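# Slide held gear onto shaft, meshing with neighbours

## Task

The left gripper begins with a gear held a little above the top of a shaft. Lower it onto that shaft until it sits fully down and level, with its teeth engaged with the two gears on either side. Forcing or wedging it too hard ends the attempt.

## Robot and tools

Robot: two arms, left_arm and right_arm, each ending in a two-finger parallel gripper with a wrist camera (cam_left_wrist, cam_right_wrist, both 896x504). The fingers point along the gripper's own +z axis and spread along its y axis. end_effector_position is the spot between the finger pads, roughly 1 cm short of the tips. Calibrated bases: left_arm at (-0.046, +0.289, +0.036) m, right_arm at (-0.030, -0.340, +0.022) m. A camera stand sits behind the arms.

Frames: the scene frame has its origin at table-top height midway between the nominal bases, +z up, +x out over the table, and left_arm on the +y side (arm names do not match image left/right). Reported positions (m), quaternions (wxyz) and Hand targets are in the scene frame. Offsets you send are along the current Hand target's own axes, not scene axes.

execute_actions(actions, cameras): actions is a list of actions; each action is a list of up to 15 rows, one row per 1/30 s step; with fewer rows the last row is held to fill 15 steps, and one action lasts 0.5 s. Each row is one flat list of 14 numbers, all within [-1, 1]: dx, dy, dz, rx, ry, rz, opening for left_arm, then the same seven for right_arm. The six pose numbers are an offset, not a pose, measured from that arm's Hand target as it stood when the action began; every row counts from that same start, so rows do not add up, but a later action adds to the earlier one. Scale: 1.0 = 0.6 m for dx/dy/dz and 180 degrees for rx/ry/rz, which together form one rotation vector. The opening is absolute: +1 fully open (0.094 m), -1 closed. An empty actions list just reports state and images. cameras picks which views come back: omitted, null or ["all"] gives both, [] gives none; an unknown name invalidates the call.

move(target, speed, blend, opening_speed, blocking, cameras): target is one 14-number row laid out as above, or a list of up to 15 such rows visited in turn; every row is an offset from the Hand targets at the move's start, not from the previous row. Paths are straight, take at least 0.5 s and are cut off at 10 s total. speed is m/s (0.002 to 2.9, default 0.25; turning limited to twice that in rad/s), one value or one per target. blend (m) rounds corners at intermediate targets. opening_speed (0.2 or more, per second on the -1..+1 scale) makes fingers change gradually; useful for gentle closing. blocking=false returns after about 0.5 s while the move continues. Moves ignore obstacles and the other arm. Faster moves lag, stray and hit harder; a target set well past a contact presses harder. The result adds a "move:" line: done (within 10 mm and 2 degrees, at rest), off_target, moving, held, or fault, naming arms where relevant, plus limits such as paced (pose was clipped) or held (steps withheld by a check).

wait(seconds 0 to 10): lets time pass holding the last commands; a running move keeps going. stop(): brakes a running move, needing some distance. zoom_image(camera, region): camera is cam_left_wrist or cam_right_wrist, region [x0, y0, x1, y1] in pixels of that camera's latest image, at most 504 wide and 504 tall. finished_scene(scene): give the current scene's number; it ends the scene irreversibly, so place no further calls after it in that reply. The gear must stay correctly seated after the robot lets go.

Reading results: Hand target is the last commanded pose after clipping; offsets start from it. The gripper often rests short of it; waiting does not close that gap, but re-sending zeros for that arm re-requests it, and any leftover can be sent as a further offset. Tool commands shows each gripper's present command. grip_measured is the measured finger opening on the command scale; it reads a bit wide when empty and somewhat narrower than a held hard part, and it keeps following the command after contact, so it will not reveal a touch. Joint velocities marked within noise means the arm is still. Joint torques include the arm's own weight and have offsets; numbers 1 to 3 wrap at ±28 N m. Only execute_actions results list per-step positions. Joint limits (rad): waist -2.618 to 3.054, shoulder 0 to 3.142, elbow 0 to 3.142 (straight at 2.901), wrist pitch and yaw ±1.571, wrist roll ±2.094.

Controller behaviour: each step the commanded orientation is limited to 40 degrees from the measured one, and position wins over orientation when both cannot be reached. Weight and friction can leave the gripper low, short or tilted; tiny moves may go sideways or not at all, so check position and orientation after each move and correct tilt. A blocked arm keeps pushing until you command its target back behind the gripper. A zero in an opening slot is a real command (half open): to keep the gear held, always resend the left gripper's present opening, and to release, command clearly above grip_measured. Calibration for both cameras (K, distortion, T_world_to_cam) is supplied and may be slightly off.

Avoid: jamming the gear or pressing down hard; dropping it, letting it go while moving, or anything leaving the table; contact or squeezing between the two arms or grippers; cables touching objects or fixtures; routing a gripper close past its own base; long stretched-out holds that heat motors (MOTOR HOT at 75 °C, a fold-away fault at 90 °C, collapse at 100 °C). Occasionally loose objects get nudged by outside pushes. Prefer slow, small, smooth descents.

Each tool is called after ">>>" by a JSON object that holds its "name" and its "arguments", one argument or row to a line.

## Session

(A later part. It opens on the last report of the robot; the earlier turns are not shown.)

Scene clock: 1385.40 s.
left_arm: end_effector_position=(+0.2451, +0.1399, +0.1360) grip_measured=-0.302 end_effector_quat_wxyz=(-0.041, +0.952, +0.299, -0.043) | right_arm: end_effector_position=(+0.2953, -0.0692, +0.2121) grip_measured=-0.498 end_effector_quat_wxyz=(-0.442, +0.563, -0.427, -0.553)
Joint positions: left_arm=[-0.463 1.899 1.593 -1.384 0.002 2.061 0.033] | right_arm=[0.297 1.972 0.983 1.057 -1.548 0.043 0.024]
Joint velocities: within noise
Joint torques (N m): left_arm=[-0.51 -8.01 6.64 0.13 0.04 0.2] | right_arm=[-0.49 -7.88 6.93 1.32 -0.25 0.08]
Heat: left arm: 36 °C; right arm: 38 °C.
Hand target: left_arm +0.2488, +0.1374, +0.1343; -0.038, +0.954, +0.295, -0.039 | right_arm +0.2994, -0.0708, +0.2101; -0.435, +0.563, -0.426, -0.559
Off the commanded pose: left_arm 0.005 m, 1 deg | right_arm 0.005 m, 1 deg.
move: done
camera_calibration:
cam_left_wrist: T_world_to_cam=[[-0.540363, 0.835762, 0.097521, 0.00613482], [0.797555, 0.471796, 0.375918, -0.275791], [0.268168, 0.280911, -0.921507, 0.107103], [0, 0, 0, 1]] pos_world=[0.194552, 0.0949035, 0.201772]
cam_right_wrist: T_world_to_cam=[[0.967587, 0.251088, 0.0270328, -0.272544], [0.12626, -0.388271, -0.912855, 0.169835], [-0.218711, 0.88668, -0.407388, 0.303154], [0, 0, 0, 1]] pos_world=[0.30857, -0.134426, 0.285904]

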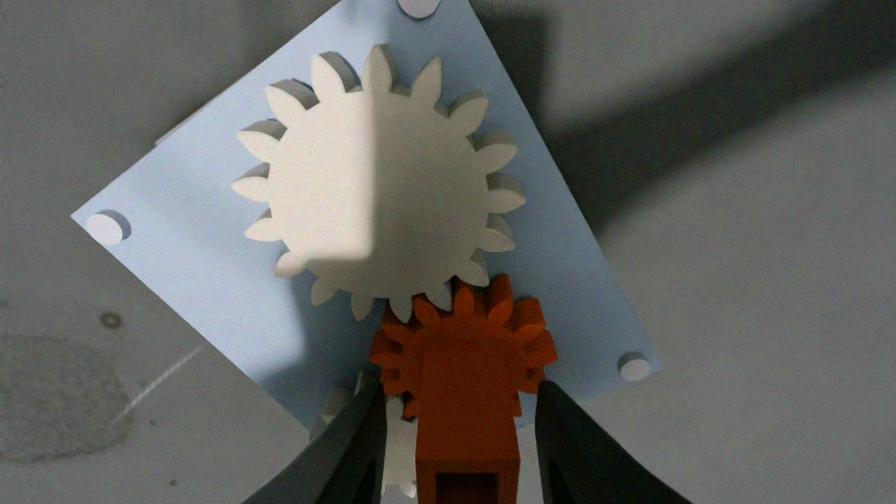

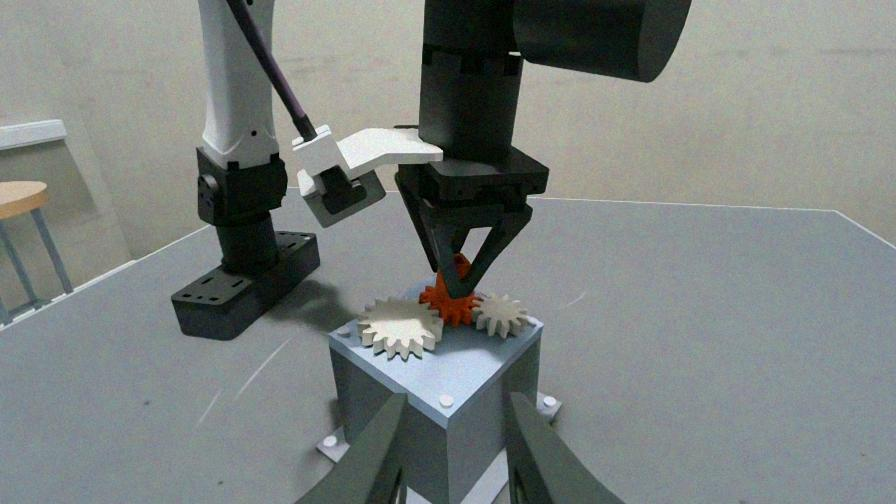

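Looks flush. Retreat upward.

>>> {"name": "move", "arguments": {
  "target": [
    [0,0,-0.02,0,0,0,-0.3, 0,0,0,0,0,0,-0.5],
    [0,0,-0.14,0,0,0,-0.3, 0,0,0,0,0,0,-0.5]
  ],
  "speed": 0.05
}}

>>> {"name": "zoom_image", "arguments": {
  "camera": "cam_right_wrist",
  "region": [335, 250, 535, 370]
}}

>>> {"name": "zoom_image", "arguments": {
  "camera": "cam_left_wrist",
  "region": [296, 150, 596, 450]
}}

Scene clock: 1392.80 s.
left_arm: end_effector_position=(+0.2574, +0.1336, +0.2036) grip_measured=-0.302 end_effector_quat_wxyz=(-0.006, +0.954, +0.299, -0.007) | right_arm: end_effector_position=(+0.2953, -0.0692, +0.2121) grip_measured=-0.498 end_effector_quat_wxyz=(-0.442, +0.563, -0.427, -0.553)
Joint positions: left_arm=[-0.463 1.873 1.834 -1.55 0.002 2.061 0.033] | right_arm=[0.297 1.972 0.983 1.057 -1.548 0.043 0.024]
Joint velocities: within noise
Joint torques (N m): left_arm=[-0.66 -10.63 8.44 0.03 0.06 0.22] | right_arm=[-0.4 -7.84 6.9 1.31 -0.23 0.08]
Heat: left arm: 36 °C; right arm: 38 °C.
Hand target: left_arm +0.2568, +0.1333, +0.2178; -0.038, +0.954, +0.295, -0.039 | right_arm +0.2994, -0.0708, +0.2101; -0.435, +0.563, -0.426, -0.559
Off the commanded pose: left_arm 0.014 m, 5 deg | right_arm 0.005 m, 1 deg.
joint sent to its limit (left arm) — joint 4 (wrist pitch), lower limit. The joint targets are off in orientation, not in position.
move: off_target (left_arm)
camera_calibration:
cam_left_wrist: T_world_to_cam=[[-0.545173, 0.838267, 0.00973865, 0.0302587], [0.761421, 0.490269, 0.424115, -0.311093], [0.350747, 0.238632, -0.905556, 0.149057], [0, 0, 0, 1]] pos_world=[0.201088, 0.0915849, 0.266624]
cam_right_wrist: T_world_to_cam=[[0.967587, 0.251088, 0.0270328, -0.272544], [0.12626, -0.388271, -0.912855, 0.169835], [-0.218711, 0.88668, -0.407388, 0.303154], [0, 0, 0, 1]] pos_world=[0.30857, -0.134426, 0.285904]

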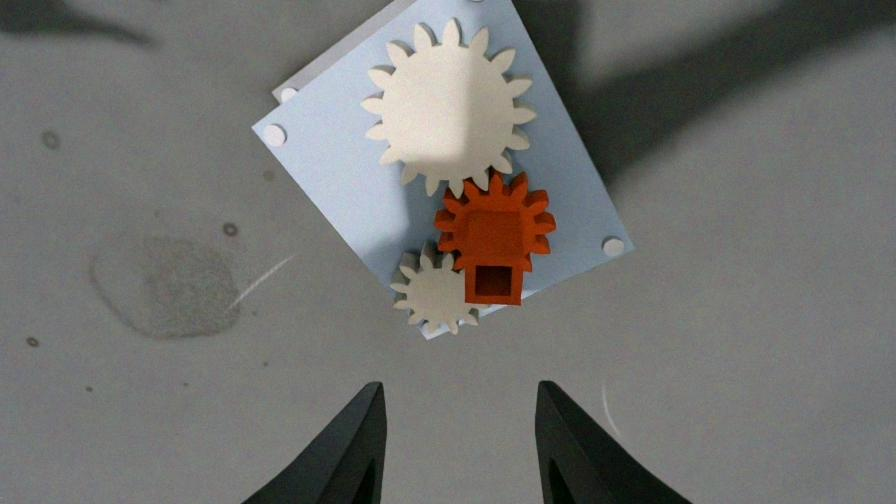

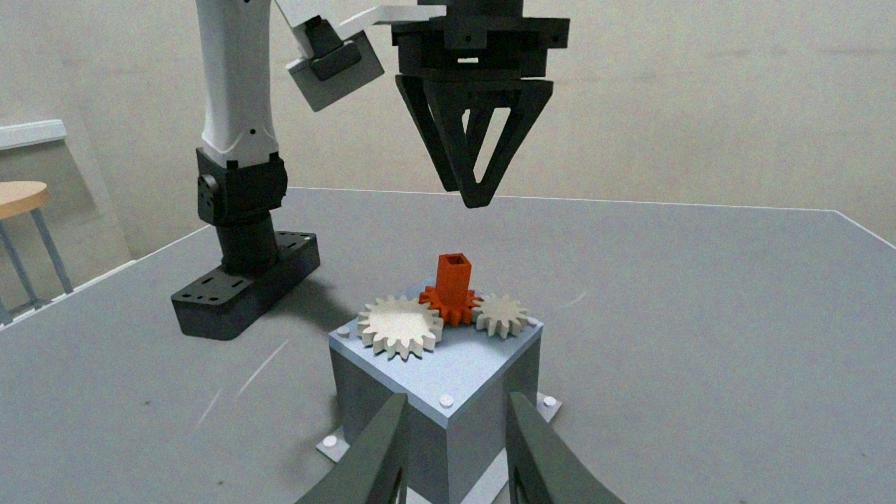

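Scaled by 2.520 from the camera's 896x504 image, which has a finer 1280x720 frame.

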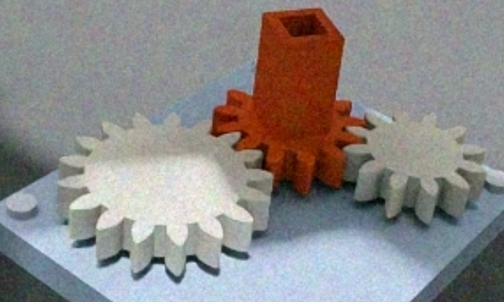

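Scaled by 1.680 from the camera's 896x504 image, which has a finer 1280x720 frame.

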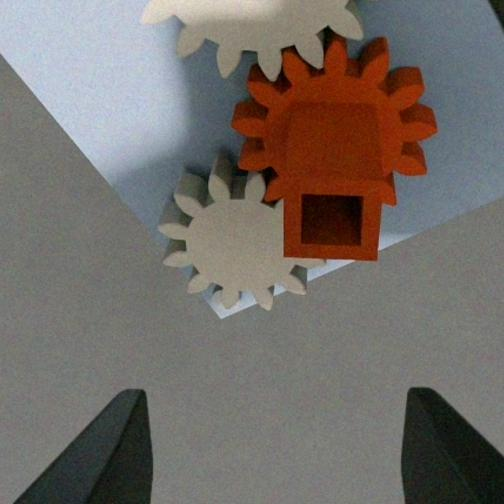

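>>> {"name": "zoom_image", "arguments": {
  "camera": "cam_right_wrist",
  "region": [405, 280, 535, 345]
}}

Scaled by 3.877 from the camera's 896x504 image, which has a finer 1280x720 frame.

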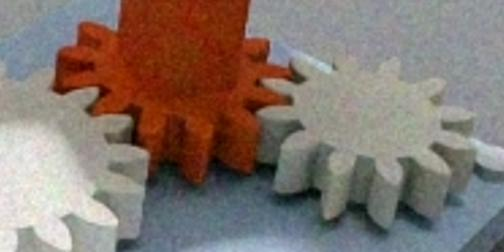

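>>> {"name": "finished_scene", "arguments": {
  "scene": 2
}}

The scene is finished: the task was done.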